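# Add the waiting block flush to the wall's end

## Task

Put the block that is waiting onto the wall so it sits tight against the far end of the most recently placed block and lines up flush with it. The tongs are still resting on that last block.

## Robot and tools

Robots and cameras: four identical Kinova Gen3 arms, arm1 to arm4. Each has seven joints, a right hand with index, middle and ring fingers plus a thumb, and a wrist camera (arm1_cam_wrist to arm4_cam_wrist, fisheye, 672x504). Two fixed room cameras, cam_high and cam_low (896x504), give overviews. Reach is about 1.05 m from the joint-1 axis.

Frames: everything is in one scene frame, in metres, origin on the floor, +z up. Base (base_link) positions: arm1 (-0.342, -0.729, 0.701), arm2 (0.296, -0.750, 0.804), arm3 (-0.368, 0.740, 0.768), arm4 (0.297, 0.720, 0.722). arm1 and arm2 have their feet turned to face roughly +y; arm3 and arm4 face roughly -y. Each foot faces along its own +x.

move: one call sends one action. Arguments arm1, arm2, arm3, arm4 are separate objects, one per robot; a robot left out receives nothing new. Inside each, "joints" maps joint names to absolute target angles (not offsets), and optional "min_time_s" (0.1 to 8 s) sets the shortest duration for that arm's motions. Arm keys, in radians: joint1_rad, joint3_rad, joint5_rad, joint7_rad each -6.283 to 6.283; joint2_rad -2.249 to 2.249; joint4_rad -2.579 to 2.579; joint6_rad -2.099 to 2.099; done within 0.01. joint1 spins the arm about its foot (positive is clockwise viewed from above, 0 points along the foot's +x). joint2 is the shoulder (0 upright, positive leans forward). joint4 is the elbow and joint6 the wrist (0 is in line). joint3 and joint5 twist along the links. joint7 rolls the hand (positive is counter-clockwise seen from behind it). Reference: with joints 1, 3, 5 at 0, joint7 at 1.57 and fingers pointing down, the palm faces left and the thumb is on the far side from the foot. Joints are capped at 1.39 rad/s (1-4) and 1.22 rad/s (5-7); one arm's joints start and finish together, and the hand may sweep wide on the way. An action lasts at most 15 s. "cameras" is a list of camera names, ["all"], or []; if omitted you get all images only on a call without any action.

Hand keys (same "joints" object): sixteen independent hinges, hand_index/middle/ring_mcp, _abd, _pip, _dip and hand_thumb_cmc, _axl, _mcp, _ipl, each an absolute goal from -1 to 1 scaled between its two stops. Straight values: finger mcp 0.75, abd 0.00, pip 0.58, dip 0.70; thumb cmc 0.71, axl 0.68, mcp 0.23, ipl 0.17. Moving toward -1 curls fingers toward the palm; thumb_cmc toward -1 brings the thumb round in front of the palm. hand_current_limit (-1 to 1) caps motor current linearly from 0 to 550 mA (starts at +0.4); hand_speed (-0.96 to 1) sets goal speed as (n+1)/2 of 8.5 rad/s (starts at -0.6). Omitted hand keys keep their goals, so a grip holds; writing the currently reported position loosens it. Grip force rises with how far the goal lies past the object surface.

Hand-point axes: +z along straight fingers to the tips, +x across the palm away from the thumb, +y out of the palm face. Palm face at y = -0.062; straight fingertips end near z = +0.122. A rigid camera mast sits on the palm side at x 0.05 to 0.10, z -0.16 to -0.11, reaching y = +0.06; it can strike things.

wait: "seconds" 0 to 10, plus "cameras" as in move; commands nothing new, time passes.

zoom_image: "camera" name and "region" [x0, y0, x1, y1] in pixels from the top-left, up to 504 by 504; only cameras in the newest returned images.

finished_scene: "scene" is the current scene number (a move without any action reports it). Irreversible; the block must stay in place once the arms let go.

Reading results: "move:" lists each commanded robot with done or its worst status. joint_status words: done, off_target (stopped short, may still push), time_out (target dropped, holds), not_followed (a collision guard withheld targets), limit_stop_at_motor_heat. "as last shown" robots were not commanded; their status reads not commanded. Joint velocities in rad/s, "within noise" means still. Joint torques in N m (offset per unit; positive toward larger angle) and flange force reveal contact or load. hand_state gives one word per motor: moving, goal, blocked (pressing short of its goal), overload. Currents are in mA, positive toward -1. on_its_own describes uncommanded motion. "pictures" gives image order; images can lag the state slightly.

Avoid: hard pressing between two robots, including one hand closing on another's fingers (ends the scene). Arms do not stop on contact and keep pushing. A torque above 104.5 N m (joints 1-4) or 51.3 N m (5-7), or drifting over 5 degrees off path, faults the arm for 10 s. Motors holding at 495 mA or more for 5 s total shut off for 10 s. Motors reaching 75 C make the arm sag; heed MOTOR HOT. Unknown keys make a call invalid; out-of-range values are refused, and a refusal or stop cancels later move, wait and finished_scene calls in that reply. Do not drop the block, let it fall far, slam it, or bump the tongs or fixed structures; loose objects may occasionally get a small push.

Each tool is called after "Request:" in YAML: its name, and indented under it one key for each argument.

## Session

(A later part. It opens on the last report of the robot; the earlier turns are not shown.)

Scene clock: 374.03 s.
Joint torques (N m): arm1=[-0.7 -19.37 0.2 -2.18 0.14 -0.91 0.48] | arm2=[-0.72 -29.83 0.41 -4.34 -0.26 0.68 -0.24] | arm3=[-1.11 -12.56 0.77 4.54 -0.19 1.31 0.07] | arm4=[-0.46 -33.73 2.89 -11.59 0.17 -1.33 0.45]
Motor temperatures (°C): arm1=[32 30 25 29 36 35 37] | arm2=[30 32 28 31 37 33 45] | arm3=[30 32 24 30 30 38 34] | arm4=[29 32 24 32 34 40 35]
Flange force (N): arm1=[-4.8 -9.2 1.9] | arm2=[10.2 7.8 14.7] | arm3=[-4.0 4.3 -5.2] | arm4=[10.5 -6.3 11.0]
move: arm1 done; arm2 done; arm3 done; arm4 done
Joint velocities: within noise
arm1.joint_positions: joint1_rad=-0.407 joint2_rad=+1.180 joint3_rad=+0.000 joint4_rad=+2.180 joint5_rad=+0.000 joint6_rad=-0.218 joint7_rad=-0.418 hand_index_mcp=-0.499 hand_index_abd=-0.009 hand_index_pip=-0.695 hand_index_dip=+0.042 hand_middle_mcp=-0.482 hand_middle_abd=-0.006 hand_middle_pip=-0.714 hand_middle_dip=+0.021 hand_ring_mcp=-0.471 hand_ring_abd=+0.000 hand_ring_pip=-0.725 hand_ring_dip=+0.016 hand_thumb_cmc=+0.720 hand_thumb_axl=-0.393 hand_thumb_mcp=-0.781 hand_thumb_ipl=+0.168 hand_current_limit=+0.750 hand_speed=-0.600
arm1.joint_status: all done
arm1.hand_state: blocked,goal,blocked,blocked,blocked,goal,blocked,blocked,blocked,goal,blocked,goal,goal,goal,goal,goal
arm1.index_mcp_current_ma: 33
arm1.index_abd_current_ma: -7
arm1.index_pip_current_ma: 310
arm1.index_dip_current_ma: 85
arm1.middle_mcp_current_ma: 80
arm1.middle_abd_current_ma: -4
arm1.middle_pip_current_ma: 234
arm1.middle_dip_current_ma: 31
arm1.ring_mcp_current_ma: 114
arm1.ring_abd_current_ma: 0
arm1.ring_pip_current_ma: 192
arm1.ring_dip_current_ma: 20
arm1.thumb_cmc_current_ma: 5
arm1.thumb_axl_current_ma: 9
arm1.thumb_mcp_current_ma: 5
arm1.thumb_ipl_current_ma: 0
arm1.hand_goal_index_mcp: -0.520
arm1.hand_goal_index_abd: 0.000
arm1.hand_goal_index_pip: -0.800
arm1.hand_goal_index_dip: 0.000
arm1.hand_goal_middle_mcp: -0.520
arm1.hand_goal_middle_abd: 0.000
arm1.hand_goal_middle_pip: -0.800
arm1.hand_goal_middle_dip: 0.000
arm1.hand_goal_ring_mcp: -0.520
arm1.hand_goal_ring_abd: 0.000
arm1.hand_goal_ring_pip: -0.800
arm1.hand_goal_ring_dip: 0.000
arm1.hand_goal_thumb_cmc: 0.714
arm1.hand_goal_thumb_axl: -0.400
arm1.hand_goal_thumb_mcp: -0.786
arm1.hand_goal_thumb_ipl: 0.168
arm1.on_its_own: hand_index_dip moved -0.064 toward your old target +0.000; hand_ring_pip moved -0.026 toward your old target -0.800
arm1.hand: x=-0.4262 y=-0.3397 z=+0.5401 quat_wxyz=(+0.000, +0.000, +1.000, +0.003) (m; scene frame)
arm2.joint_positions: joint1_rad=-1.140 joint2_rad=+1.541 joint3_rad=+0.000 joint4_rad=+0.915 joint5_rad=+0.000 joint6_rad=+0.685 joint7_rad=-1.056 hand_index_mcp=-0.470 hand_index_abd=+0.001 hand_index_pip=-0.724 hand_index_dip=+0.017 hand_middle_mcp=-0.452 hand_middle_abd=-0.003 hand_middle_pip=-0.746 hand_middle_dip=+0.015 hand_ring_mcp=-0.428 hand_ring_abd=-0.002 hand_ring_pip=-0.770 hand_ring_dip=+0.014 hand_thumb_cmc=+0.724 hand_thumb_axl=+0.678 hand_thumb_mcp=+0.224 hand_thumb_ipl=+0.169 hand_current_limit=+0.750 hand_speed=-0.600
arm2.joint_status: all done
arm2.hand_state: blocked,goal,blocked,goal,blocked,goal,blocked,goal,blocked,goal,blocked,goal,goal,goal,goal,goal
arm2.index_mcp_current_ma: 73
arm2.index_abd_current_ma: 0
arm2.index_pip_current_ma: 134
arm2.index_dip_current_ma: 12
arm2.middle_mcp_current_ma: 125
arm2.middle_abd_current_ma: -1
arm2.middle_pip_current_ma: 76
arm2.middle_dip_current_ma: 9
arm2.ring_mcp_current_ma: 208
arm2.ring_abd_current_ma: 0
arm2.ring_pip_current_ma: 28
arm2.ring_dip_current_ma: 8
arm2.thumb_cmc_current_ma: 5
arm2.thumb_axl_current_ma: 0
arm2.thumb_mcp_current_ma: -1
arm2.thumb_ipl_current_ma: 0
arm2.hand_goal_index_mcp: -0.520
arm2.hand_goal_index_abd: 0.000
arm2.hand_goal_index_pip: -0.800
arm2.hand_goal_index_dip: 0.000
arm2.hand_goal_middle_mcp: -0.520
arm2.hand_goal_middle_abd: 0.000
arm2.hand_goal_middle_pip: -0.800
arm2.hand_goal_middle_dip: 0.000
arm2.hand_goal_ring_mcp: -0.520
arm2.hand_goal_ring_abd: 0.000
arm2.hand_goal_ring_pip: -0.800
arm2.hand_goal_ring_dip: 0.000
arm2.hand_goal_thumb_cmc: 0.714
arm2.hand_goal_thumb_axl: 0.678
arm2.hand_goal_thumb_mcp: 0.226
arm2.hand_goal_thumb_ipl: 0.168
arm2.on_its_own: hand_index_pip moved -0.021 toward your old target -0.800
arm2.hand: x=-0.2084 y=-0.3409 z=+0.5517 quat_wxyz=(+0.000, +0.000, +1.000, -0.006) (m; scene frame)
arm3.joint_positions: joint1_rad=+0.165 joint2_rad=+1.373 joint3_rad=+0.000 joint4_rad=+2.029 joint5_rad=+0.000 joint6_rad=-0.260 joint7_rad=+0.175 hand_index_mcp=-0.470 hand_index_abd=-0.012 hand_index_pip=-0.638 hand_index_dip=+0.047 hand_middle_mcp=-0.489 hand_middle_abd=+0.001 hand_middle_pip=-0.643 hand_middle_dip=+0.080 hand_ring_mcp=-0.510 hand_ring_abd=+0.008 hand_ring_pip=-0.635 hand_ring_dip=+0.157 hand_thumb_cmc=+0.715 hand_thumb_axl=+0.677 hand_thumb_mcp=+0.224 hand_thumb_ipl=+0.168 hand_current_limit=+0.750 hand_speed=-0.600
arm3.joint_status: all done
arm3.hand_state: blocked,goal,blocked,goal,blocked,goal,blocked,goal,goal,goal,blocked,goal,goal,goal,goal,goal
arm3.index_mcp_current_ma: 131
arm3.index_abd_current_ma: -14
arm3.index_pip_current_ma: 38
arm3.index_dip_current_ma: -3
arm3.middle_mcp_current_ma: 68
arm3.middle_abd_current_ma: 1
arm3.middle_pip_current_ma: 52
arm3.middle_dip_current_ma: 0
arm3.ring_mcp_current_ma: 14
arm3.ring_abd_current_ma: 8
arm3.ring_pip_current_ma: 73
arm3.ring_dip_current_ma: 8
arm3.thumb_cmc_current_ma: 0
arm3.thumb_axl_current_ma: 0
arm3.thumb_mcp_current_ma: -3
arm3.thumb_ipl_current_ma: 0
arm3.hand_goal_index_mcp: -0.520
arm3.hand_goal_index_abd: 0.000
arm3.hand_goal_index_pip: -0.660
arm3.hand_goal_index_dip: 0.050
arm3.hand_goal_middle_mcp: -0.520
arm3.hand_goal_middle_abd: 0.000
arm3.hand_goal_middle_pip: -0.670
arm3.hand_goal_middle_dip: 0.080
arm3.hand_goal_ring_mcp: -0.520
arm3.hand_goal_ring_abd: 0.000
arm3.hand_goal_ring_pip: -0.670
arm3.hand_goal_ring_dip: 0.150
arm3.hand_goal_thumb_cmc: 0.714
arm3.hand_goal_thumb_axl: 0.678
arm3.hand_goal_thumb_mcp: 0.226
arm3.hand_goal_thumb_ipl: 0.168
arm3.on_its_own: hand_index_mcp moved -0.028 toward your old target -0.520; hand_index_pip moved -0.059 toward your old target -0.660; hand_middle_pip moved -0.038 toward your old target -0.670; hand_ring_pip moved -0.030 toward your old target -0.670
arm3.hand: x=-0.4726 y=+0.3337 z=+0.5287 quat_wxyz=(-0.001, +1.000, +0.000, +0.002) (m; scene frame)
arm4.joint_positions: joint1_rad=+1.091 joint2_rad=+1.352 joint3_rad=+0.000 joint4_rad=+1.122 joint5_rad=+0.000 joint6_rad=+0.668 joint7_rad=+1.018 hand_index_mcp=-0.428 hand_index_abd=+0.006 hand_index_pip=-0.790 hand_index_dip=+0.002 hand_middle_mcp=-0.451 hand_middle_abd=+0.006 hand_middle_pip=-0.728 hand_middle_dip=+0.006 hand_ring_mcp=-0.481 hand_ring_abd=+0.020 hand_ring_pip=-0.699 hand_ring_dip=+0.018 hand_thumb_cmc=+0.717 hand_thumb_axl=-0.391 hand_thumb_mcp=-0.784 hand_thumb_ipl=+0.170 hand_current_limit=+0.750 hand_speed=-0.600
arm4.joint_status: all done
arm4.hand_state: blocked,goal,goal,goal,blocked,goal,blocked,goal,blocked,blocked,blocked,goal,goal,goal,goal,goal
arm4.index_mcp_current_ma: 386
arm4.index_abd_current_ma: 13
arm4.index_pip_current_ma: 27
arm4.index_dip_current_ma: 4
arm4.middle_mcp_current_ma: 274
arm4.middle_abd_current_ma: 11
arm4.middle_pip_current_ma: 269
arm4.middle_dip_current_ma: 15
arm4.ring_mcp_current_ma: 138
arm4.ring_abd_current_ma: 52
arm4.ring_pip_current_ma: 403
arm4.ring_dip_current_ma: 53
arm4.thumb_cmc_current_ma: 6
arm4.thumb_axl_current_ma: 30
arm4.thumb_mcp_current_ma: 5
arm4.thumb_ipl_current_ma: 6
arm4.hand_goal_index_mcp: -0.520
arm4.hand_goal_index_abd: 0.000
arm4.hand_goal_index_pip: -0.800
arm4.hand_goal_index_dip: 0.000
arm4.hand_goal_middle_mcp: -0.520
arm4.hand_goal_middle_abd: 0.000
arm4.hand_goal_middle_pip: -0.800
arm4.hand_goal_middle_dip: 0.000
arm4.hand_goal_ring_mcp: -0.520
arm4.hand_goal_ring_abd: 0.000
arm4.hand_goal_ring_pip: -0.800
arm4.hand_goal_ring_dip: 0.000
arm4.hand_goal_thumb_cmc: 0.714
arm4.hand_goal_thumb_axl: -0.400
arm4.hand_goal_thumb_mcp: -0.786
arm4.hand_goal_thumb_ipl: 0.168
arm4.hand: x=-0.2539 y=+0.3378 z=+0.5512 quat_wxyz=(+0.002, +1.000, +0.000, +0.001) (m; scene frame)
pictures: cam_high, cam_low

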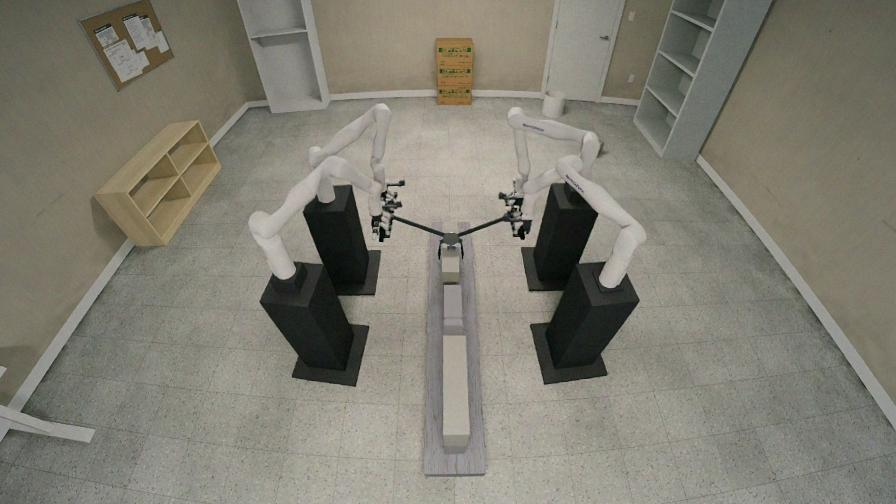

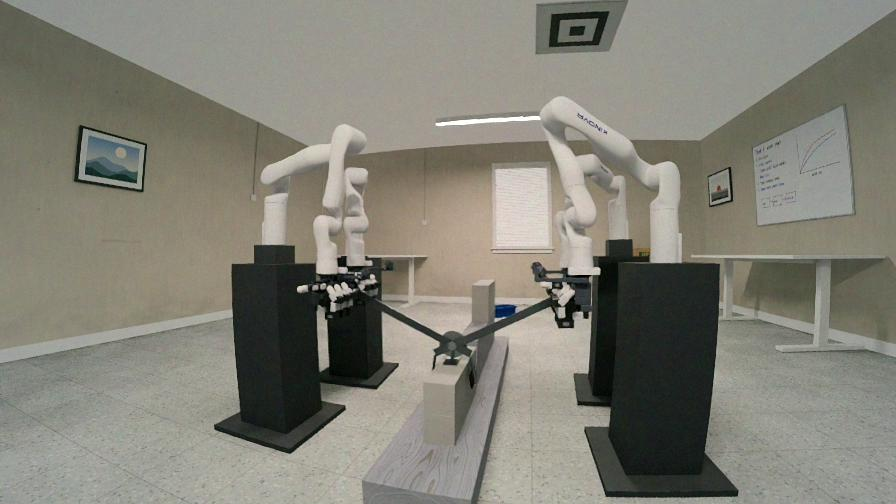

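Request:
zoom_image:
  camera: "cam_low"
  region: [360, 270, 540, 460]

Scaled by 2.653 from the camera's 896x504 image, which has a finer 1280x720 frame.

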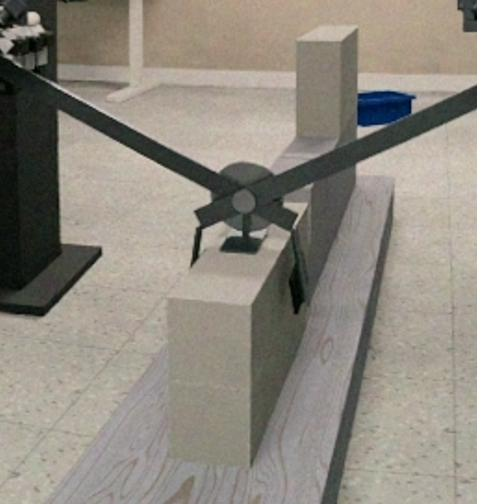

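Request:
zoom_image:
  camera: "cam_low"
  region: [410, 270, 510, 450]

Scaled by 2.800 from the camera's 896x504 image, which has a finer 1280x720 frame.

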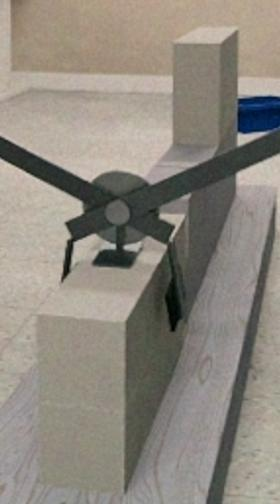

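Request:
zoom_image:
  camera: "cam_high"
  region: [400, 210, 510, 350]

Request:
zoom_image:
  camera: "cam_low"
  region: [455, 270, 515, 350]

Scaled by 3.600 from the camera's 896x504 image, which has a finer 1280x720 frame.

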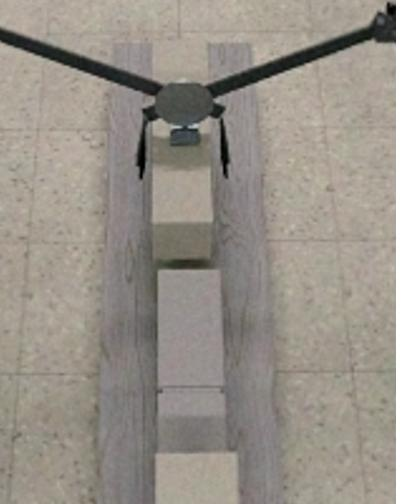

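Scaled by 6.300 from the camera's 896x504 image, which has a finer 1280x720 frame.

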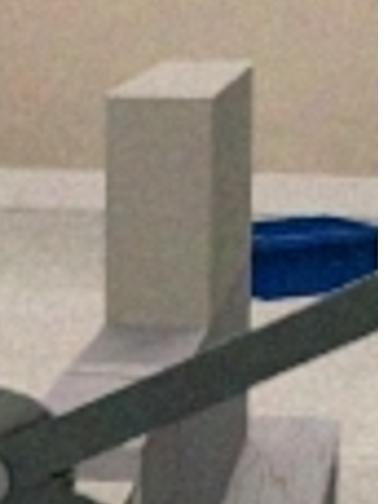

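Request:
zoom_image:
  camera: "cam_low"
  region: [415, 370, 485, 450]

Scaled by 6.300 from the camera's 896x504 image, which has a finer 1280x720 frame.

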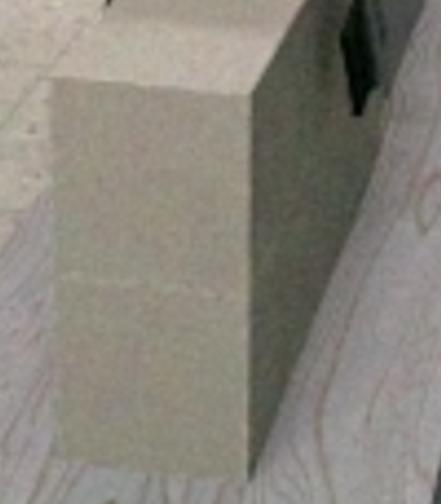

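Request:
move:
  arm1: {"joints": {"joint1_rad": -0.4001, "joint2_rad": 1.1429, "joint4_rad": 2.1802, "joint6_rad": -0.1815, "joint7_rad": -0.4114}, "min_time_s": 2.5}
  arm2: {"joints": {"joint1_rad": -1.1295, "joint2_rad": 1.5211, "joint4_rad": 0.918, "joint6_rad": 0.7025, "joint7_rad": -1.0461}, "min_time_s": 2.5}
  arm3: {"joints": {"joint1_rad": 0.1622, "joint2_rad": 1.3376, "joint4_rad": 2.0335, "joint6_rad": -0.2295, "joint7_rad": 0.1721}, "min_time_s": 2.5}
  arm4: {"joints": {"joint1_rad": 1.0819, "joint2_rad": 1.332, "joint4_rad": 1.1215, "joint6_rad": 0.6881, "joint7_rad": 1.0096}, "min_time_s": 2.5}
  cameras: ["cam_high", "cam_low"]

Request:
zoom_image:
  camera: "cam_low"
  region: [360, 270, 540, 460]

Scene clock: 386.67 s.
Joint torques (N m): arm1=[-0.92 -17.82 -1.19 -0.1 -0.37 0.02 -0.25] | arm2=[3.68 -31.73 4.14 -7.04 1.02 -0.9 -0.04] | arm3=[-0.96 -13.09 0.81 3.44 -0.29 0.93 0.01] | arm4=[-1.06 -34.23 2.39 -11.82 0.05 -1.33 0.52]
Motor temperatures (°C): arm1=[32 30 25 29 36 35 37] | arm2=[30 33 28 31 37 33 45] | arm3=[30 32 24 30 30 38 34] | arm4=[28 33 24 32 34 40 35]
Flange force (N): arm1=[-5.7 -3.6 2.3] | arm2=[9.4 -1.4 12.8] | arm3=[-3.4 2.8 -6.1] | arm4=[9.5 -6.9 12.0]
move: arm1 done; arm2 done; arm3 done; arm4 done
Joint velocities: within noise
arm1.joint_positions: joint1_rad=-0.400 joint2_rad=+1.143 joint3_rad=+0.000 joint4_rad=+2.180 joint5_rad=+0.000 joint6_rad=-0.182 joint7_rad=-0.411 hand_index_mcp=-0.493 hand_index_abd=-0.013 hand_index_pip=-0.696 hand_index_dip=+0.026 hand_middle_mcp=-0.477 hand_middle_abd=-0.009 hand_middle_pip=-0.718 hand_middle_dip=+0.016 hand_ring_mcp=-0.467 hand_ring_abd=-0.003 hand_ring_pip=-0.729 hand_ring_dip=+0.016 hand_thumb_cmc=+0.720 hand_thumb_axl=-0.393 hand_thumb_mcp=-0.781 hand_thumb_ipl=+0.168 hand_current_limit=+0.750 hand_speed=-0.600
arm1.joint_status: all done
arm1.hand_state: blocked,goal,blocked,blocked,blocked,goal,blocked,goal,blocked,goal,blocked,goal,goal,goal,goal,goal
arm1.index_mcp_current_ma: 47
arm1.index_abd_current_ma: -13
arm1.index_pip_current_ma: 305
arm1.index_dip_current_ma: 43
arm1.middle_mcp_current_ma: 96
arm1.middle_abd_current_ma: -8
arm1.middle_pip_current_ma: 218
arm1.middle_dip_current_ma: 21
arm1.ring_mcp_current_ma: 129
arm1.ring_abd_current_ma: -2
arm1.ring_pip_current_ma: 176
arm1.ring_dip_current_ma: 20
arm1.thumb_cmc_current_ma: 5
arm1.thumb_axl_current_ma: 9
arm1.thumb_mcp_current_ma: 5
arm1.thumb_ipl_current_ma: 0
arm1.hand_goal_index_mcp: -0.520
arm1.hand_goal_index_abd: 0.000
arm1.hand_goal_index_pip: -0.800
arm1.hand_goal_index_dip: 0.000
arm1.hand_goal_middle_mcp: -0.520
arm1.hand_goal_middle_abd: 0.000
arm1.hand_goal_middle_pip: -0.800
arm1.hand_goal_middle_dip: 0.000
arm1.hand_goal_ring_mcp: -0.520
arm1.hand_goal_ring_abd: 0.000
arm1.hand_goal_ring_pip: -0.800
arm1.hand_goal_ring_dip: 0.000
arm1.hand_goal_thumb_cmc: 0.714
arm1.hand_goal_thumb_axl: -0.400
arm1.hand_goal_thumb_mcp: -0.786
arm1.hand_goal_thumb_ipl: 0.168
arm1.hand: x=-0.4262 y=-0.3345 z=+0.5521 quat_wxyz=(+0.000, +0.000, +1.000, +0.003) (m; scene frame)
arm2.joint_positions: joint1_rad=-1.130 joint2_rad=+1.521 joint3_rad=+0.000 joint4_rad=+0.918 joint5_rad=+0.000 joint6_rad=+0.703 joint7_rad=-1.046 hand_index_mcp=-0.470 hand_index_abd=+0.002 hand_index_pip=-0.733 hand_index_dip=+0.017 hand_middle_mcp=-0.452 hand_middle_abd=-0.003 hand_middle_pip=-0.746 hand_middle_dip=+0.015 hand_ring_mcp=-0.428 hand_ring_abd=-0.002 hand_ring_pip=-0.770 hand_ring_dip=+0.014 hand_thumb_cmc=+0.725 hand_thumb_axl=+0.678 hand_thumb_mcp=+0.224 hand_thumb_ipl=+0.169 hand_current_limit=+0.750 hand_speed=-0.600
arm2.joint_status: all done
arm2.hand_state: blocked,goal,blocked,goal,blocked,goal,blocked,goal,blocked,goal,blocked,goal,goal,goal,goal,goal
arm2.index_mcp_current_ma: 73
arm2.index_abd_current_ma: 0
arm2.index_pip_current_ma: 110
arm2.index_dip_current_ma: 11
arm2.middle_mcp_current_ma: 125
arm2.middle_abd_current_ma: 0
arm2.middle_pip_current_ma: 76
arm2.middle_dip_current_ma: 9
arm2.ring_mcp_current_ma: 208
arm2.ring_abd_current_ma: 0
arm2.ring_pip_current_ma: 28
arm2.ring_dip_current_ma: 8
arm2.thumb_cmc_current_ma: 5
arm2.thumb_axl_current_ma: 0
arm2.thumb_mcp_current_ma: -1
arm2.thumb_ipl_current_ma: 0
arm2.hand_goal_index_mcp: -0.520
arm2.hand_goal_index_abd: 0.000
arm2.hand_goal_index_pip: -0.800
arm2.hand_goal_index_dip: 0.000
arm2.hand_goal_middle_mcp: -0.520
arm2.hand_goal_middle_abd: 0.000
arm2.hand_goal_middle_pip: -0.800
arm2.hand_goal_middle_dip: 0.000
arm2.hand_goal_ring_mcp: -0.520
arm2.hand_goal_ring_abd: 0.000
arm2.hand_goal_ring_pip: -0.800
arm2.hand_goal_ring_dip: 0.000
arm2.hand_goal_thumb_cmc: 0.714
arm2.hand_goal_thumb_axl: 0.678
arm2.hand_goal_thumb_mcp: 0.226
arm2.hand_goal_thumb_ipl: 0.168
arm2.hand: x=-0.2084 y=-0.3334 z=+0.5636 quat_wxyz=(+0.000, +0.000, +1.000, -0.006) (m; scene frame)
arm3.joint_positions: joint1_rad=+0.162 joint2_rad=+1.338 joint3_rad=+0.000 joint4_rad=+2.033 joint5_rad=+0.000 joint6_rad=-0.229 joint7_rad=+0.172 hand_index_mcp=-0.475 hand_index_abd=-0.010 hand_index_pip=-0.643 hand_index_dip=+0.047 hand_middle_mcp=-0.490 hand_middle_abd=+0.002 hand_middle_pip=-0.643 hand_middle_dip=+0.081 hand_ring_mcp=-0.510 hand_ring_abd=+0.008 hand_ring_pip=-0.637 hand_ring_dip=+0.157 hand_thumb_cmc=+0.715 hand_thumb_axl=+0.677 hand_thumb_mcp=+0.224 hand_thumb_ipl=+0.168 hand_current_limit=+0.750 hand_speed=-0.600
arm3.joint_status: all done
arm3.hand_state: blocked,goal,goal,goal,blocked,goal,blocked,goal,goal,goal,blocked,goal,goal,goal,goal,goal
arm3.index_mcp_current_ma: 114
arm3.index_abd_current_ma: -10
arm3.index_pip_current_ma: 27
arm3.index_dip_current_ma: -3
arm3.middle_mcp_current_ma: 64
arm3.middle_abd_current_ma: 2
arm3.middle_pip_current_ma: 51
arm3.middle_dip_current_ma: 0
arm3.ring_mcp_current_ma: 14
arm3.ring_abd_current_ma: 8
arm3.ring_pip_current_ma: 68
arm3.ring_dip_current_ma: 8
arm3.thumb_cmc_current_ma: 0
arm3.thumb_axl_current_ma: 0
arm3.thumb_mcp_current_ma: -3
arm3.thumb_ipl_current_ma: 0
arm3.hand_goal_index_mcp: -0.520
arm3.hand_goal_index_abd: 0.000
arm3.hand_goal_index_pip: -0.660
arm3.hand_goal_index_dip: 0.050
arm3.hand_goal_middle_mcp: -0.520
arm3.hand_goal_middle_abd: 0.000
arm3.hand_goal_middle_pip: -0.670
arm3.hand_goal_middle_dip: 0.080
arm3.hand_goal_ring_mcp: -0.520
arm3.hand_goal_ring_abd: 0.000
arm3.hand_goal_ring_pip: -0.670
arm3.hand_goal_ring_dip: 0.150
arm3.hand_goal_thumb_cmc: 0.714
arm3.hand_goal_thumb_axl: 0.678
arm3.hand_goal_thumb_mcp: 0.226
arm3.hand_goal_thumb_ipl: 0.168
arm3.hand: x=-0.4726 y=+0.3274 z=+0.5407 quat_wxyz=(-0.001, +1.000, +0.000, +0.002) (m; scene frame)
arm4.joint_positions: joint1_rad=+1.082 joint2_rad=+1.332 joint3_rad=+0.000 joint4_rad=+1.121 joint5_rad=+0.000 joint6_rad=+0.688 joint7_rad=+1.010 hand_index_mcp=-0.428 hand_index_abd=+0.006 hand_index_pip=-0.790 hand_index_dip=+0.002 hand_middle_mcp=-0.449 hand_middle_abd=+0.006 hand_middle_pip=-0.733 hand_middle_dip=+0.006 hand_ring_mcp=-0.477 hand_ring_abd=+0.020 hand_ring_pip=-0.705 hand_ring_dip=+0.014 hand_thumb_cmc=+0.717 hand_thumb_axl=-0.391 hand_thumb_mcp=-0.784 hand_thumb_ipl=+0.170 hand_current_limit=+0.750 hand_speed=-0.600
arm4.joint_status: all done
arm4.hand_state: blocked,goal,goal,goal,blocked,goal,blocked,goal,blocked,blocked,blocked,goal,goal,goal,goal,goal
arm4.index_mcp_current_ma: 386
arm4.index_abd_current_ma: 13
arm4.index_pip_current_ma: 27
arm4.index_dip_current_ma: 4
arm4.middle_mcp_current_ma: 286
arm4.middle_abd_current_ma: 11
arm4.middle_pip_current_ma: 248
arm4.middle_dip_current_ma: 13
arm4.ring_mcp_current_ma: 155
arm4.ring_abd_current_ma: 52
arm4.ring_pip_current_ma: 375
arm4.ring_dip_current_ma: 39
arm4.thumb_cmc_current_ma: 6
arm4.thumb_axl_current_ma: 30
arm4.thumb_mcp_current_ma: 5
arm4.thumb_ipl_current_ma: 6
arm4.hand_goal_index_mcp: -0.520
arm4.hand_goal_index_abd: 0.000
arm4.hand_goal_index_pip: -0.800
arm4.hand_goal_index_dip: 0.000
arm4.hand_goal_middle_mcp: -0.520
arm4.hand_goal_middle_abd: 0.000
arm4.hand_goal_middle_pip: -0.800
arm4.hand_goal_middle_dip: 0.000
arm4.hand_goal_ring_mcp: -0.520
arm4.hand_goal_ring_abd: 0.000
arm4.hand_goal_ring_pip: -0.800
arm4.hand_goal_ring_dip: 0.000
arm4.hand_goal_thumb_cmc: 0.714
arm4.hand_goal_thumb_axl: -0.400
arm4.hand_goal_thumb_mcp: -0.786
arm4.hand_goal_thumb_ipl: 0.168
arm4.hand: x=-0.2539 y=+0.3316 z=+0.5632 quat_wxyz=(+0.002, +1.000, +0.000, +0.001) (m; scene frame)
pictures: cam_high, cam_low

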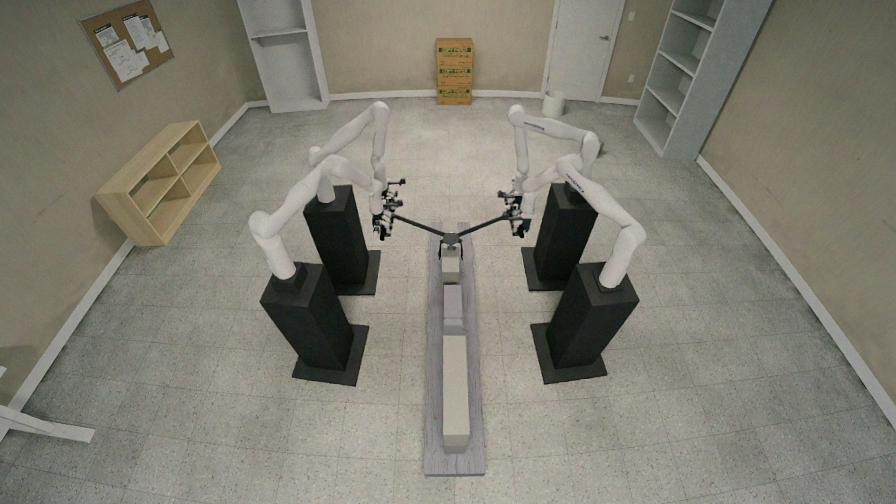

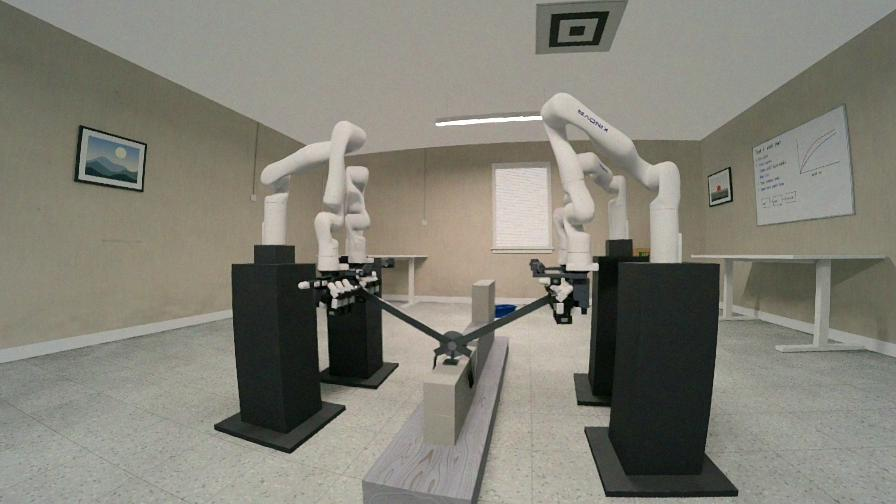

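Scaled by 2.653 from the camera's 896x504 image, which has a finer 1280x720 frame.

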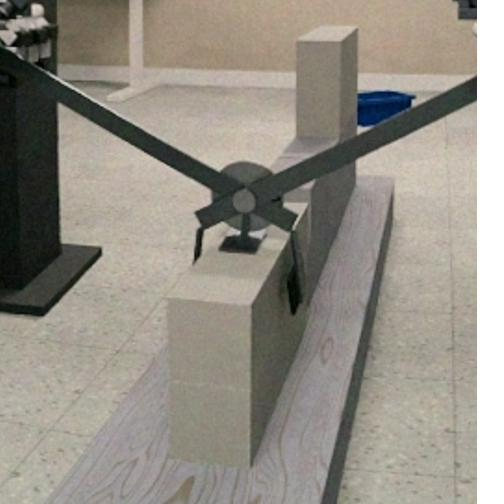

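Request:
zoom_image:
  camera: "cam_high"
  region: [380, 180, 520, 300]

Scaled by 3.600 from the camera's 896x504 image, which has a finer 1280x720 frame.

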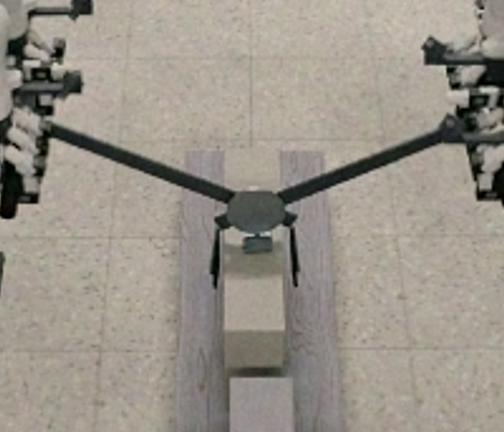

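Request:
zoom_image:
  camera: "cam_high"
  region: [425, 225, 480, 290]

Request:
zoom_image:
  camera: "cam_low"
  region: [415, 320, 490, 400]

Scaled by 7.754 from the camera's 896x504 image, which has a finer 1280x720 frame.

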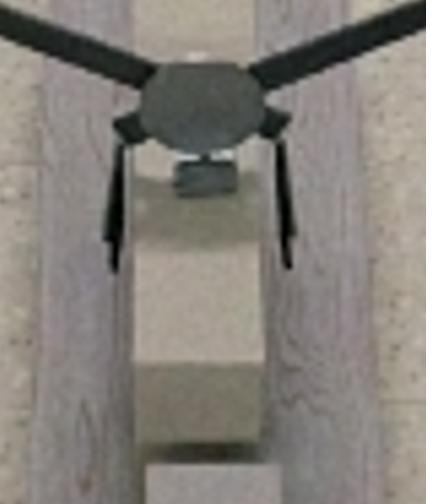

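Scaled by 6.300 from the camera's 896x504 image, which has a finer 1280x720 frame.

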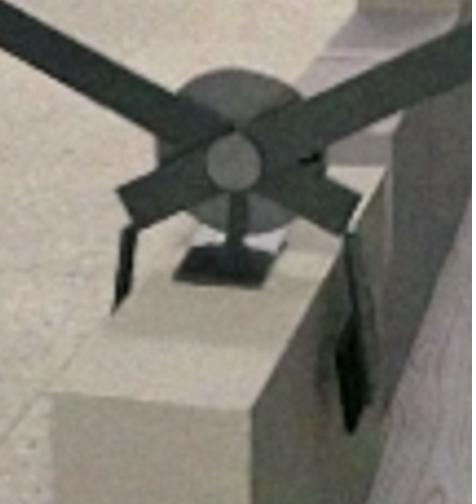

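Request:
move:
  arm1: {"joints": {"joint1_rad": -0.3858, "joint2_rad": 1.0778, "joint4_rad": 2.1692, "joint6_rad": -0.1055, "joint7_rad": -0.3971}, "min_time_s": 3}
  arm2: {"joints": {"joint1_rad": -1.1129, "joint2_rad": 1.4866, "joint4_rad": 0.9207, "joint6_rad": 0.7343, "joint7_rad": -1.0295}, "min_time_s": 3}
  arm3: {"joints": {"joint1_rad": 0.1563, "joint2_rad": 1.2764, "joint4_rad": 2.0346, "joint6_rad": -0.1695, "joint7_rad": 0.1662}, "min_time_s": 3}
  arm4: {"joints": {"joint1_rad": 1.0652, "joint2_rad": 1.3002, "joint4_rad": 1.1136, "joint6_rad": 0.7278, "joint7_rad": 0.9929}, "min_time_s": 3}
  cameras: ["cam_high", "cam_low"]

Request:
zoom_image:
  camera: "cam_high"
  region: [425, 225, 480, 290]

Request:
zoom_image:
  camera: "cam_low"
  region: [415, 320, 490, 400]

Scene clock: 400.23 s.
Joint torques (N m): arm1=[0.65 -18.91 1.41 -6.48 -0.27 -2.39 0.14] | arm2=[8.94 -32.5 8.46 -10.51 2.84 -3.58 0.52] | arm3=[-1.15 -14.36 0.43 -3.15 -0.92 -1.42 -0.68] | arm4=[-4.4 -37.16 -0.66 -13.95 -1.12 -1.92 0.36]
Motor temperatures (°C): arm1=[32 30 25 29 36 35 37] | arm2=[30 33 28 31 37 33 45] | arm3=[30 32 24 30 30 38 34] | arm4=[28 33 24 32 34 39 35]
Flange force (N): arm1=[-3.4 -15.1 -4.8] | arm2=[7.9 -13.1 6.8] | arm3=[-3.3 -8.2 -15.5] | arm4=[8.4 -13.0 15.5]
move: arm1 done; arm2 done; arm3 done; arm4 done
Joint velocities: within noise
arm1.joint_positions: joint1_rad=-0.386 joint2_rad=+1.078 joint3_rad=+0.000 joint4_rad=+2.169 joint5_rad=+0.000 joint6_rad=-0.105 joint7_rad=-0.397 hand_index_mcp=-0.483 hand_index_abd=-0.014 hand_index_pip=-0.700 hand_index_dip=+0.018 hand_middle_mcp=-0.476 hand_middle_abd=-0.009 hand_middle_pip=-0.721 hand_middle_dip=+0.018 hand_ring_mcp=-0.467 hand_ring_abd=-0.004 hand_ring_pip=-0.729 hand_ring_dip=+0.016 hand_thumb_cmc=+0.719 hand_thumb_axl=-0.393 hand_thumb_mcp=-0.781 hand_thumb_ipl=+0.168 hand_current_limit=+0.750 hand_speed=-0.600
arm1.joint_status: all done
arm1.hand_state: blocked,goal,blocked,goal,blocked,goal,blocked,goal,blocked,goal,blocked,goal,goal,goal,goal,goal
arm1.index_mcp_current_ma: 76
arm1.index_abd_current_ma: -15
arm1.index_pip_current_ma: 288
arm1.index_dip_current_ma: 24
arm1.middle_mcp_current_ma: 96
arm1.middle_abd_current_ma: -7
arm1.middle_pip_current_ma: 207
arm1.middle_dip_current_ma: 24
arm1.ring_mcp_current_ma: 129
arm1.ring_abd_current_ma: -2
arm1.ring_pip_current_ma: 176
arm1.ring_dip_current_ma: 20
arm1.thumb_cmc_current_ma: 4
arm1.thumb_axl_current_ma: 9
arm1.thumb_mcp_current_ma: 5
arm1.thumb_ipl_current_ma: 0
arm1.hand_goal_index_mcp: -0.520
arm1.hand_goal_index_abd: 0.000
arm1.hand_goal_index_pip: -0.800
arm1.hand_goal_index_dip: 0.000
arm1.hand_goal_middle_mcp: -0.520
arm1.hand_goal_middle_abd: 0.000
arm1.hand_goal_middle_pip: -0.800
arm1.hand_goal_middle_dip: 0.000
arm1.hand_goal_ring_mcp: -0.520
arm1.hand_goal_ring_abd: 0.000
arm1.hand_goal_ring_pip: -0.800
arm1.hand_goal_ring_dip: 0.000
arm1.hand_goal_thumb_cmc: 0.714
arm1.hand_goal_thumb_axl: -0.400
arm1.hand_goal_thumb_mcp: -0.786
arm1.hand_goal_thumb_ipl: 0.168
arm1.hand: x=-0.4263 y=-0.3225 z=+0.5733 quat_wxyz=(+0.000, +0.000, +1.000, +0.003) (m; scene frame)
arm2.joint_positions: joint1_rad=-1.113 joint2_rad=+1.487 joint3_rad=+0.000 joint4_rad=+0.921 joint5_rad=+0.000 joint6_rad=+0.734 joint7_rad=-1.030 hand_index_mcp=-0.470 hand_index_abd=+0.002 hand_index_pip=-0.734 hand_index_dip=+0.017 hand_middle_mcp=-0.449 hand_middle_abd=-0.003 hand_middle_pip=-0.749 hand_middle_dip=+0.015 hand_ring_mcp=-0.428 hand_ring_abd=-0.002 hand_ring_pip=-0.770 hand_ring_dip=+0.014 hand_thumb_cmc=+0.725 hand_thumb_axl=+0.678 hand_thumb_mcp=+0.224 hand_thumb_ipl=+0.169 hand_current_limit=+0.750 hand_speed=-0.600
arm2.joint_status: all done
arm2.hand_state: blocked,goal,blocked,goal,blocked,goal,blocked,goal,blocked,goal,blocked,goal,goal,goal,goal,goal
arm2.index_mcp_current_ma: 73
arm2.index_abd_current_ma: 0
arm2.index_pip_current_ma: 107
arm2.index_dip_current_ma: 11
arm2.middle_mcp_current_ma: 133
arm2.middle_abd_current_ma: 0
arm2.middle_pip_current_ma: 70
arm2.middle_dip_current_ma: 9
arm2.ring_mcp_current_ma: 208
arm2.ring_abd_current_ma: 0
arm2.ring_pip_current_ma: 28
arm2.ring_dip_current_ma: 8
arm2.thumb_cmc_current_ma: 6
arm2.thumb_axl_current_ma: 0
arm2.thumb_mcp_current_ma: -1
arm2.thumb_ipl_current_ma: 0
arm2.hand_goal_index_mcp: -0.520
arm2.hand_goal_index_abd: 0.000
arm2.hand_goal_index_pip: -0.800
arm2.hand_goal_index_dip: 0.000
arm2.hand_goal_middle_mcp: -0.520
arm2.hand_goal_middle_abd: 0.000
arm2.hand_goal_middle_pip: -0.800
arm2.hand_goal_middle_dip: 0.000
arm2.hand_goal_ring_mcp: -0.520
arm2.hand_goal_ring_abd: 0.000
arm2.hand_goal_ring_pip: -0.800
arm2.hand_goal_ring_dip: 0.000
arm2.hand_goal_thumb_cmc: 0.714
arm2.hand_goal_thumb_axl: 0.678
arm2.hand_goal_thumb_mcp: 0.226
arm2.hand_goal_thumb_ipl: 0.168
arm2.hand: x=-0.2084 y=-0.3211 z=+0.5845 quat_wxyz=(+0.000, +0.000, +1.000, -0.006) (m; scene frame)
arm3.joint_positions: joint1_rad=+0.156 joint2_rad=+1.276 joint3_rad=+0.000 joint4_rad=+2.035 joint5_rad=+0.000 joint6_rad=-0.170 joint7_rad=+0.166 hand_index_mcp=-0.480 hand_index_abd=-0.009 hand_index_pip=-0.643 hand_index_dip=+0.047 hand_middle_mcp=-0.490 hand_middle_abd=+0.006 hand_middle_pip=-0.640 hand_middle_dip=+0.084 hand_ring_mcp=-0.506 hand_ring_abd=+0.008 hand_ring_pip=-0.637 hand_ring_dip=+0.157 hand_thumb_cmc=+0.715 hand_thumb_axl=+0.677 hand_thumb_mcp=+0.224 hand_thumb_ipl=+0.168 hand_current_limit=+0.750 hand_speed=-0.600
arm3.joint_status: all done
arm3.hand_state: blocked,goal,goal,goal,blocked,goal,blocked,goal,goal,goal,blocked,goal,goal,goal,goal,goal
arm3.index_mcp_current_ma: 96
arm3.index_abd_current_ma: -10
arm3.index_pip_current_ma: 27
arm3.index_dip_current_ma: -3
arm3.middle_mcp_current_ma: 64
arm3.middle_abd_current_ma: 5
arm3.middle_pip_current_ma: 60
arm3.middle_dip_current_ma: 3
arm3.ring_mcp_current_ma: 24
arm3.ring_abd_current_ma: 8
arm3.ring_pip_current_ma: 67
arm3.ring_dip_current_ma: 8
arm3.thumb_cmc_current_ma: 0
arm3.thumb_axl_current_ma: 0
arm3.thumb_mcp_current_ma: -3
arm3.thumb_ipl_current_ma: 0
arm3.hand_goal_index_mcp: -0.520
arm3.hand_goal_index_abd: 0.000
arm3.hand_goal_index_pip: -0.660
arm3.hand_goal_index_dip: 0.050
arm3.hand_goal_middle_mcp: -0.520
arm3.hand_goal_middle_abd: 0.000
arm3.hand_goal_middle_pip: -0.670
arm3.hand_goal_middle_dip: 0.080
arm3.hand_goal_ring_mcp: -0.520
arm3.hand_goal_ring_abd: 0.000
arm3.hand_goal_ring_pip: -0.670
arm3.hand_goal_ring_dip: 0.150
arm3.hand_goal_thumb_cmc: 0.714
arm3.hand_goal_thumb_axl: 0.678
arm3.hand_goal_thumb_mcp: 0.226
arm3.hand_goal_thumb_ipl: 0.168
arm3.hand: x=-0.4727 y=+0.3151 z=+0.5618 quat_wxyz=(-0.001, +1.000, +0.000, +0.002) (m; scene frame)
arm4.joint_positions: joint1_rad=+1.065 joint2_rad=+1.300 joint3_rad=+0.000 joint4_rad=+1.114 joint5_rad=+0.000 joint6_rad=+0.728 joint7_rad=+0.993 hand_index_mcp=-0.428 hand_index_abd=+0.006 hand_index_pip=-0.790 hand_index_dip=+0.002 hand_middle_mcp=-0.443 hand_middle_abd=+0.006 hand_middle_pip=-0.741 hand_middle_dip=+0.005 hand_ring_mcp=-0.477 hand_ring_abd=+0.017 hand_ring_pip=-0.717 hand_ring_dip=+0.013 hand_thumb_cmc=+0.717 hand_thumb_axl=-0.391 hand_thumb_mcp=-0.784 hand_thumb_ipl=+0.170 hand_current_limit=+0.750 hand_speed=-0.600
arm4.joint_status: all done
arm4.hand_state: blocked,goal,goal,goal,blocked,goal,blocked,goal,blocked,goal,blocked,goal,goal,goal,goal,goal
arm4.index_mcp_current_ma: 386
arm4.index_abd_current_ma: 13
arm4.index_pip_current_ma: 27
arm4.index_dip_current_ma: 4
arm4.middle_mcp_current_ma: 314
arm4.middle_abd_current_ma: 11
arm4.middle_pip_current_ma: 212
arm4.middle_dip_current_ma: 12
arm4.ring_mcp_current_ma: 158
arm4.ring_abd_current_ma: 43
arm4.ring_pip_current_ma: 317
arm4.ring_dip_current_ma: 35
arm4.thumb_cmc_current_ma: 6
arm4.thumb_axl_current_ma: 30
arm4.thumb_mcp_current_ma: 5
arm4.thumb_ipl_current_ma: 6
arm4.hand_goal_index_mcp: -0.520
arm4.hand_goal_index_abd: 0.000
arm4.hand_goal_index_pip: -0.800
arm4.hand_goal_index_dip: 0.000
arm4.hand_goal_middle_mcp: -0.520
arm4.hand_goal_middle_abd: 0.000
arm4.hand_goal_middle_pip: -0.800
arm4.hand_goal_middle_dip: 0.000
arm4.hand_goal_ring_mcp: -0.520
arm4.hand_goal_ring_abd: 0.000
arm4.hand_goal_ring_pip: -0.800
arm4.hand_goal_ring_dip: 0.000
arm4.hand_goal_thumb_cmc: 0.714
arm4.hand_goal_thumb_axl: -0.400
arm4.hand_goal_thumb_mcp: -0.786
arm4.hand_goal_thumb_ipl: 0.168
arm4.hand: x=-0.2539 y=+0.3196 z=+0.5843 quat_wxyz=(+0.002, +1.000, +0.000, +0.001) (m; scene frame)
pictures: cam_high, cam_low

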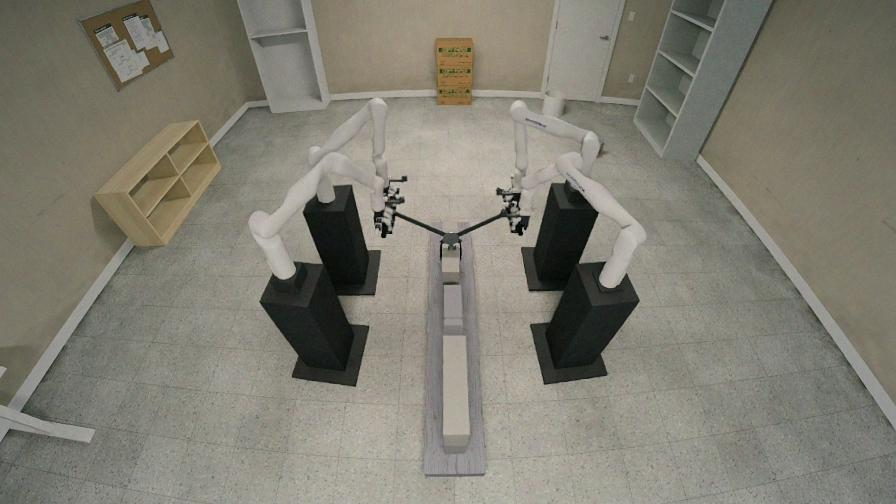

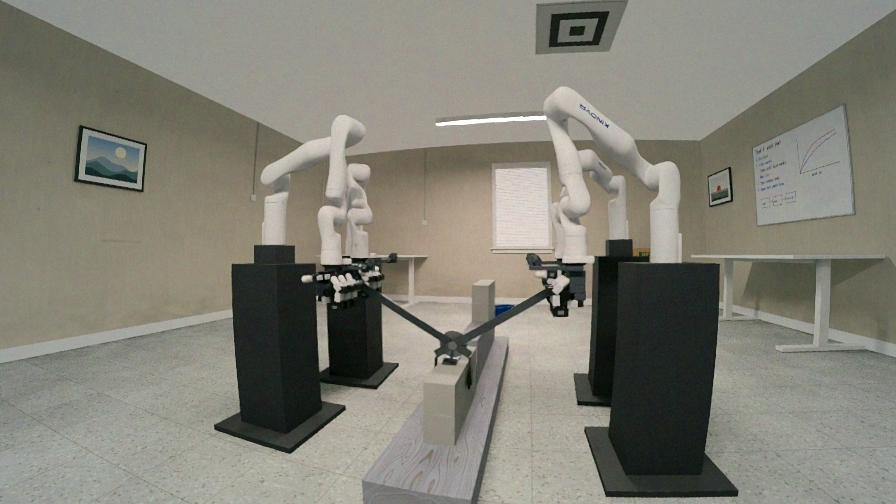

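Scaled by 7.754 from the camera's 896x504 image, which has a finer 1280x720 frame.

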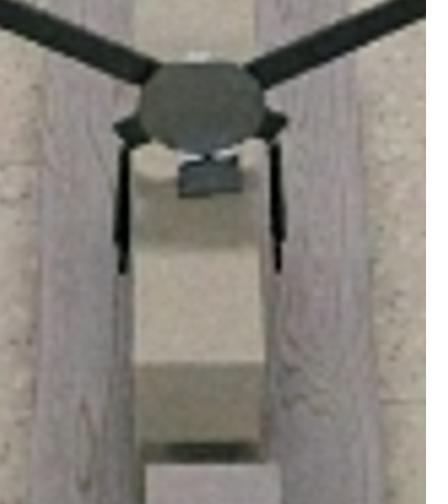

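Scaled by 6.300 from the camera's 896x504 image, which has a finer 1280x720 frame.

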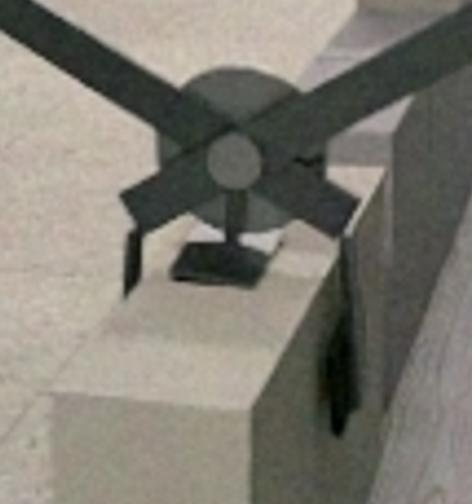

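Request:
move:
  arm1: {"joints": {"joint1_rad": -0.3744, "joint2_rad": 1.0165, "joint4_rad": 2.1584, "joint6_rad": -0.0333, "joint7_rad": -0.3857}, "min_time_s": 3}
  arm2: {"joints": {"joint1_rad": -1.0992, "joint2_rad": 1.4569, "joint4_rad": 0.9204, "joint6_rad": 0.7643, "joint7_rad": -1.0158}, "min_time_s": 3}
  arm3: {"joints": {"joint1_rad": 0.1516, "joint2_rad": 1.2127, "joint4_rad": 2.0388, "joint6_rad": -0.1099, "joint7_rad": 0.1615}, "min_time_s": 3}
  arm4: {"joints": {"joint1_rad": 1.0514, "joint2_rad": 1.2731, "joint4_rad": 1.1039, "joint6_rad": 0.7646, "joint7_rad": 0.9791}, "min_time_s": 3}
  cameras: ["cam_high", "cam_low"]

Request:
zoom_image:
  camera: "cam_high"
  region: [425, 225, 480, 290]

Request:
zoom_image:
  camera: "cam_low"
  region: [415, 320, 490, 400]

Scene clock: 411.33 s.
Joint torques (N m): arm1=[-0.47 -18.57 -0.13 -0.25 -0.77 0.62 -0.44] | arm2=[5.68 -30.16 5.73 -9.37 2 -2.97 0.51] | arm3=[0 -16.55 2.07 4 -0.54 1.18 -0.23] | arm4=[4.23 -36.25 7.13 -11.41 2.11 -0.22 1.05]
Motor temperatures (°C): arm1=[32 30 25 29 36 35 37] | arm2=[30 33 28 31 37 33 45] | arm3=[30 33 24 30 30 38 34] | arm4=[28 34 24 32 34 39 35]
Flange force (N): arm1=[-4.2 -2.3 7.0] | arm2=[5.9 -8.1 4.1] | arm3=[-1.9 5.3 4.4] | arm4=[10.3 3.3 18.2]
move: arm1 done; arm2 done; arm3 done; arm4 done
Joint velocities: within noise
arm1.joint_positions: joint1_rad=-0.374 joint2_rad=+1.017 joint3_rad=+0.000 joint4_rad=+2.158 joint5_rad=+0.000 joint6_rad=-0.033 joint7_rad=-0.386 hand_index_mcp=-0.477 hand_index_abd=-0.015 hand_index_pip=-0.708 hand_index_dip=+0.015 hand_middle_mcp=-0.476 hand_middle_abd=-0.007 hand_middle_pip=-0.722 hand_middle_dip=+0.019 hand_ring_mcp=-0.467 hand_ring_abd=-0.004 hand_ring_pip=-0.729 hand_ring_dip=+0.016 hand_thumb_cmc=+0.718 hand_thumb_axl=-0.393 hand_thumb_mcp=-0.783 hand_thumb_ipl=+0.168 hand_current_limit=+0.750 hand_speed=-0.600
arm1.joint_status: all done
arm1.hand_state: blocked,goal,blocked,goal,blocked,goal,blocked,goal,blocked,goal,blocked,goal,goal,goal,goal,goal
arm1.index_mcp_current_ma: 95
arm1.index_abd_current_ma: -16
arm1.index_pip_current_ma: 257
arm1.index_dip_current_ma: 19
arm1.middle_mcp_current_ma: 97
arm1.middle_abd_current_ma: -6
arm1.middle_pip_current_ma: 202
arm1.middle_dip_current_ma: 27
arm1.ring_mcp_current_ma: 129
arm1.ring_abd_current_ma: -2
arm1.ring_pip_current_ma: 176
arm1.ring_dip_current_ma: 20
arm1.thumb_cmc_current_ma: 2
arm1.thumb_axl_current_ma: 9
arm1.thumb_mcp_current_ma: 3
arm1.thumb_ipl_current_ma: 0
arm1.hand_goal_index_mcp: -0.520
arm1.hand_goal_index_abd: 0.000
arm1.hand_goal_index_pip: -0.800
arm1.hand_goal_index_dip: 0.000
arm1.hand_goal_middle_mcp: -0.520
arm1.hand_goal_middle_abd: 0.000
arm1.hand_goal_middle_pip: -0.800
arm1.hand_goal_middle_dip: 0.000
arm1.hand_goal_ring_mcp: -0.520
arm1.hand_goal_ring_abd: 0.000
arm1.hand_goal_ring_pip: -0.800
arm1.hand_goal_ring_dip: 0.000
arm1.hand_goal_thumb_cmc: 0.714
arm1.hand_goal_thumb_axl: -0.400
arm1.hand_goal_thumb_mcp: -0.786
arm1.hand_goal_thumb_ipl: 0.168
arm1.hand: x=-0.4263 y=-0.3125 z=+0.5941 quat_wxyz=(+0.000, +0.000, +1.000, +0.003) (m; scene frame)
arm2.joint_positions: joint1_rad=-1.099 joint2_rad=+1.457 joint3_rad=+0.000 joint4_rad=+0.920 joint5_rad=+0.000 joint6_rad=+0.764 joint7_rad=-1.016 hand_index_mcp=-0.470 hand_index_abd=+0.002 hand_index_pip=-0.735 hand_index_dip=+0.017 hand_middle_mcp=-0.449 hand_middle_abd=-0.003 hand_middle_pip=-0.749 hand_middle_dip=+0.015 hand_ring_mcp=-0.428 hand_ring_abd=-0.002 hand_ring_pip=-0.770 hand_ring_dip=+0.014 hand_thumb_cmc=+0.725 hand_thumb_axl=+0.678 hand_thumb_mcp=+0.224 hand_thumb_ipl=+0.169 hand_current_limit=+0.750 hand_speed=-0.600
arm2.joint_status: all done
arm2.hand_state: blocked,goal,blocked,goal,blocked,goal,blocked,goal,blocked,goal,blocked,goal,goal,goal,goal,goal
arm2.index_mcp_current_ma: 73
arm2.index_abd_current_ma: 0
arm2.index_pip_current_ma: 105
arm2.index_dip_current_ma: 11
arm2.middle_mcp_current_ma: 133
arm2.middle_abd_current_ma: 0
arm2.middle_pip_current_ma: 70
arm2.middle_dip_current_ma: 9
arm2.ring_mcp_current_ma: 208
arm2.ring_abd_current_ma: 0
arm2.ring_pip_current_ma: 28
arm2.ring_dip_current_ma: 8
arm2.thumb_cmc_current_ma: 6
arm2.thumb_axl_current_ma: 0
arm2.thumb_mcp_current_ma: -1
arm2.thumb_ipl_current_ma: 0
arm2.hand_goal_index_mcp: -0.520
arm2.hand_goal_index_abd: 0.000
arm2.hand_goal_index_pip: -0.800
arm2.hand_goal_index_dip: 0.000
arm2.hand_goal_middle_mcp: -0.520
arm2.hand_goal_middle_abd: 0.000
arm2.hand_goal_middle_pip: -0.800
arm2.hand_goal_middle_dip: 0.000
arm2.hand_goal_ring_mcp: -0.520
arm2.hand_goal_ring_abd: 0.000
arm2.hand_goal_ring_pip: -0.800
arm2.hand_goal_ring_dip: 0.000
arm2.hand_goal_thumb_cmc: 0.714
arm2.hand_goal_thumb_axl: 0.678
arm2.hand_goal_thumb_mcp: 0.226
arm2.hand_goal_thumb_ipl: 0.168
arm2.hand: x=-0.2084 y=-0.3107 z=+0.6032 quat_wxyz=(+0.000, +0.000, +1.000, -0.006) (m; scene frame)
arm3.joint_positions: joint1_rad=+0.152 joint2_rad=+1.213 joint3_rad=+0.000 joint4_rad=+2.039 joint5_rad=+0.000 joint6_rad=-0.110 joint7_rad=+0.162 hand_index_mcp=-0.468 hand_index_abd=-0.009 hand_index_pip=-0.642 hand_index_dip=+0.048 hand_middle_mcp=-0.484 hand_middle_abd=-0.005 hand_middle_pip=-0.657 hand_middle_dip=+0.083 hand_ring_mcp=-0.500 hand_ring_abd=+0.002 hand_ring_pip=-0.665 hand_ring_dip=+0.153 hand_thumb_cmc=+0.715 hand_thumb_axl=+0.677 hand_thumb_mcp=+0.224 hand_thumb_ipl=+0.168 hand_current_limit=+0.750 hand_speed=-0.600
arm3.joint_status: all done
arm3.hand_state: blocked,goal,goal,goal,blocked,goal,goal,goal,blocked,goal,goal,goal,goal,goal,goal,goal
arm3.index_mcp_current_ma: 137
arm3.index_abd_current_ma: -9
arm3.index_pip_current_ma: 29
arm3.index_dip_current_ma: -2
arm3.middle_mcp_current_ma: 83
arm3.middle_abd_current_ma: -4
arm3.middle_pip_current_ma: 19
arm3.middle_dip_current_ma: 2
arm3.ring_mcp_current_ma: 37
arm3.ring_abd_current_ma: 1
arm3.ring_pip_current_ma: 5
arm3.ring_dip_current_ma: 2
arm3.thumb_cmc_current_ma: 0
arm3.thumb_axl_current_ma: 0
arm3.thumb_mcp_current_ma: -3
arm3.thumb_ipl_current_ma: 0
arm3.hand_goal_index_mcp: -0.520
arm3.hand_goal_index_abd: 0.000
arm3.hand_goal_index_pip: -0.660
arm3.hand_goal_index_dip: 0.050
arm3.hand_goal_middle_mcp: -0.520
arm3.hand_goal_middle_abd: 0.000
arm3.hand_goal_middle_pip: -0.670
arm3.hand_goal_middle_dip: 0.080
arm3.hand_goal_ring_mcp: -0.520
arm3.hand_goal_ring_abd: 0.000
arm3.hand_goal_ring_pip: -0.670
arm3.hand_goal_ring_dip: 0.150
arm3.hand_goal_thumb_cmc: 0.714
arm3.hand_goal_thumb_axl: 0.678
arm3.hand_goal_thumb_mcp: 0.226
arm3.hand_goal_thumb_ipl: 0.168
arm3.on_its_own: hand_ring_pip moved -0.028 to your old target -0.670
arm3.hand: x=-0.4728 y=+0.3050 z=+0.5845 quat_wxyz=(-0.001, +1.000, +0.000, +0.002) (m; scene frame)
arm4.joint_positions: joint1_rad=+1.051 joint2_rad=+1.273 joint3_rad=+0.000 joint4_rad=+1.104 joint5_rad=+0.000 joint6_rad=+0.765 joint7_rad=+0.979 hand_index_mcp=-0.425 hand_index_abd=+0.007 hand_index_pip=-0.791 hand_index_dip=+0.002 hand_middle_mcp=-0.434 hand_middle_abd=+0.007 hand_middle_pip=-0.742 hand_middle_dip=+0.005 hand_ring_mcp=-0.466 hand_ring_abd=+0.014 hand_ring_pip=-0.721 hand_ring_dip=+0.016 hand_thumb_cmc=+0.717 hand_thumb_axl=-0.391 hand_thumb_mcp=-0.784 hand_thumb_ipl=+0.170 hand_current_limit=+0.750 hand_speed=-0.600
arm4.joint_status: all done
arm4.hand_state: blocked,goal,goal,goal,blocked,goal,blocked,goal,blocked,goal,blocked,goal,goal,goal,goal,goal
arm4.index_mcp_current_ma: 402
arm4.index_abd_current_ma: 15
arm4.index_pip_current_ma: 23
arm4.index_dip_current_ma: 4
arm4.middle_mcp_current_ma: 358
arm4.middle_abd_current_ma: 15
arm4.middle_pip_current_ma: 206
arm4.middle_dip_current_ma: 12
arm4.ring_mcp_current_ma: 207
arm4.ring_abd_current_ma: 34
arm4.ring_pip_current_ma: 303
arm4.ring_dip_current_ma: 46
arm4.thumb_cmc_current_ma: 6
arm4.thumb_axl_current_ma: 30
arm4.thumb_mcp_current_ma: 5
arm4.thumb_ipl_current_ma: 6
arm4.hand_goal_index_mcp: -0.520
arm4.hand_goal_index_abd: 0.000
arm4.hand_goal_index_pip: -0.800
arm4.hand_goal_index_dip: 0.000
arm4.hand_goal_middle_mcp: -0.520
arm4.hand_goal_middle_abd: 0.000
arm4.hand_goal_middle_pip: -0.800
arm4.hand_goal_middle_dip: 0.000
arm4.hand_goal_ring_mcp: -0.520
arm4.hand_goal_ring_abd: 0.000
arm4.hand_goal_ring_pip: -0.800
arm4.hand_goal_ring_dip: 0.000
arm4.hand_goal_thumb_cmc: 0.714
arm4.hand_goal_thumb_axl: -0.400
arm4.hand_goal_thumb_mcp: -0.786
arm4.hand_goal_thumb_ipl: 0.168
arm4.hand: x=-0.2539 y=+0.3094 z=+0.6032 quat_wxyz=(+0.002, +1.000, +0.000, +0.001) (m; scene frame)
pictures: cam_high, cam_low

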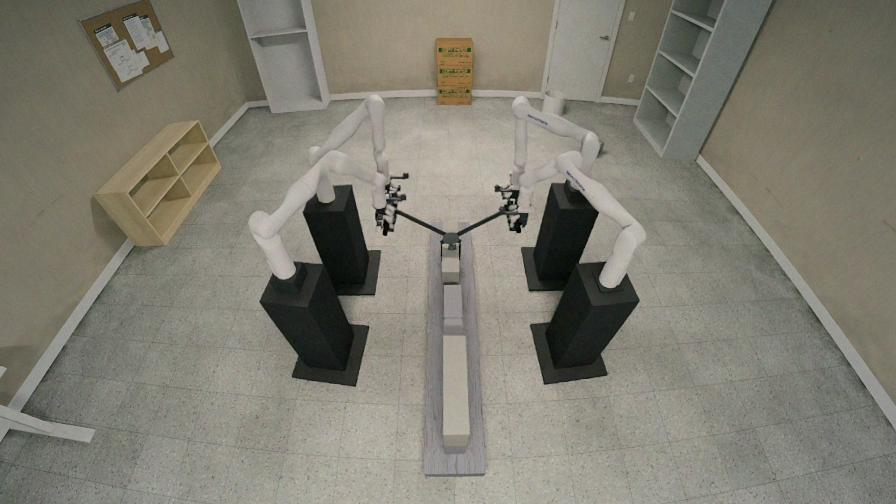

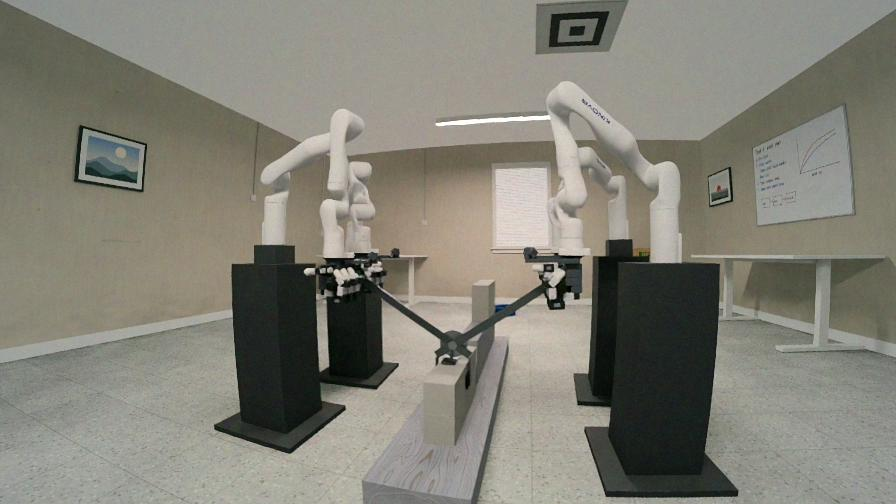

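Scaled by 7.754 from the camera's 896x504 image, which has a finer 1280x720 frame.

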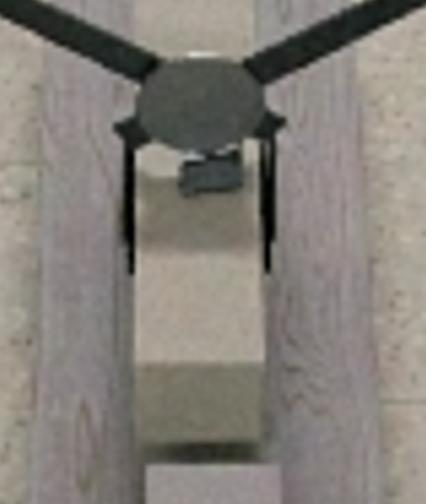

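Scaled by 6.300 from the camera's 896x504 image, which has a finer 1280x720 frame.

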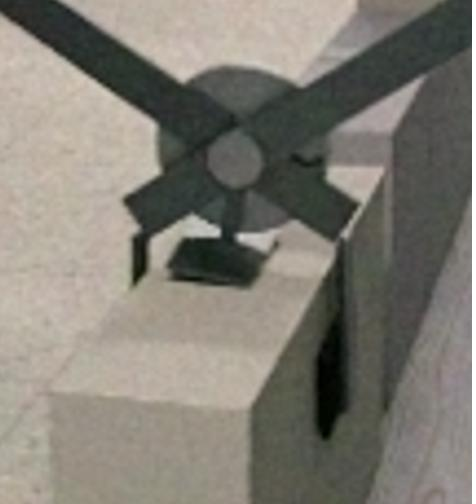

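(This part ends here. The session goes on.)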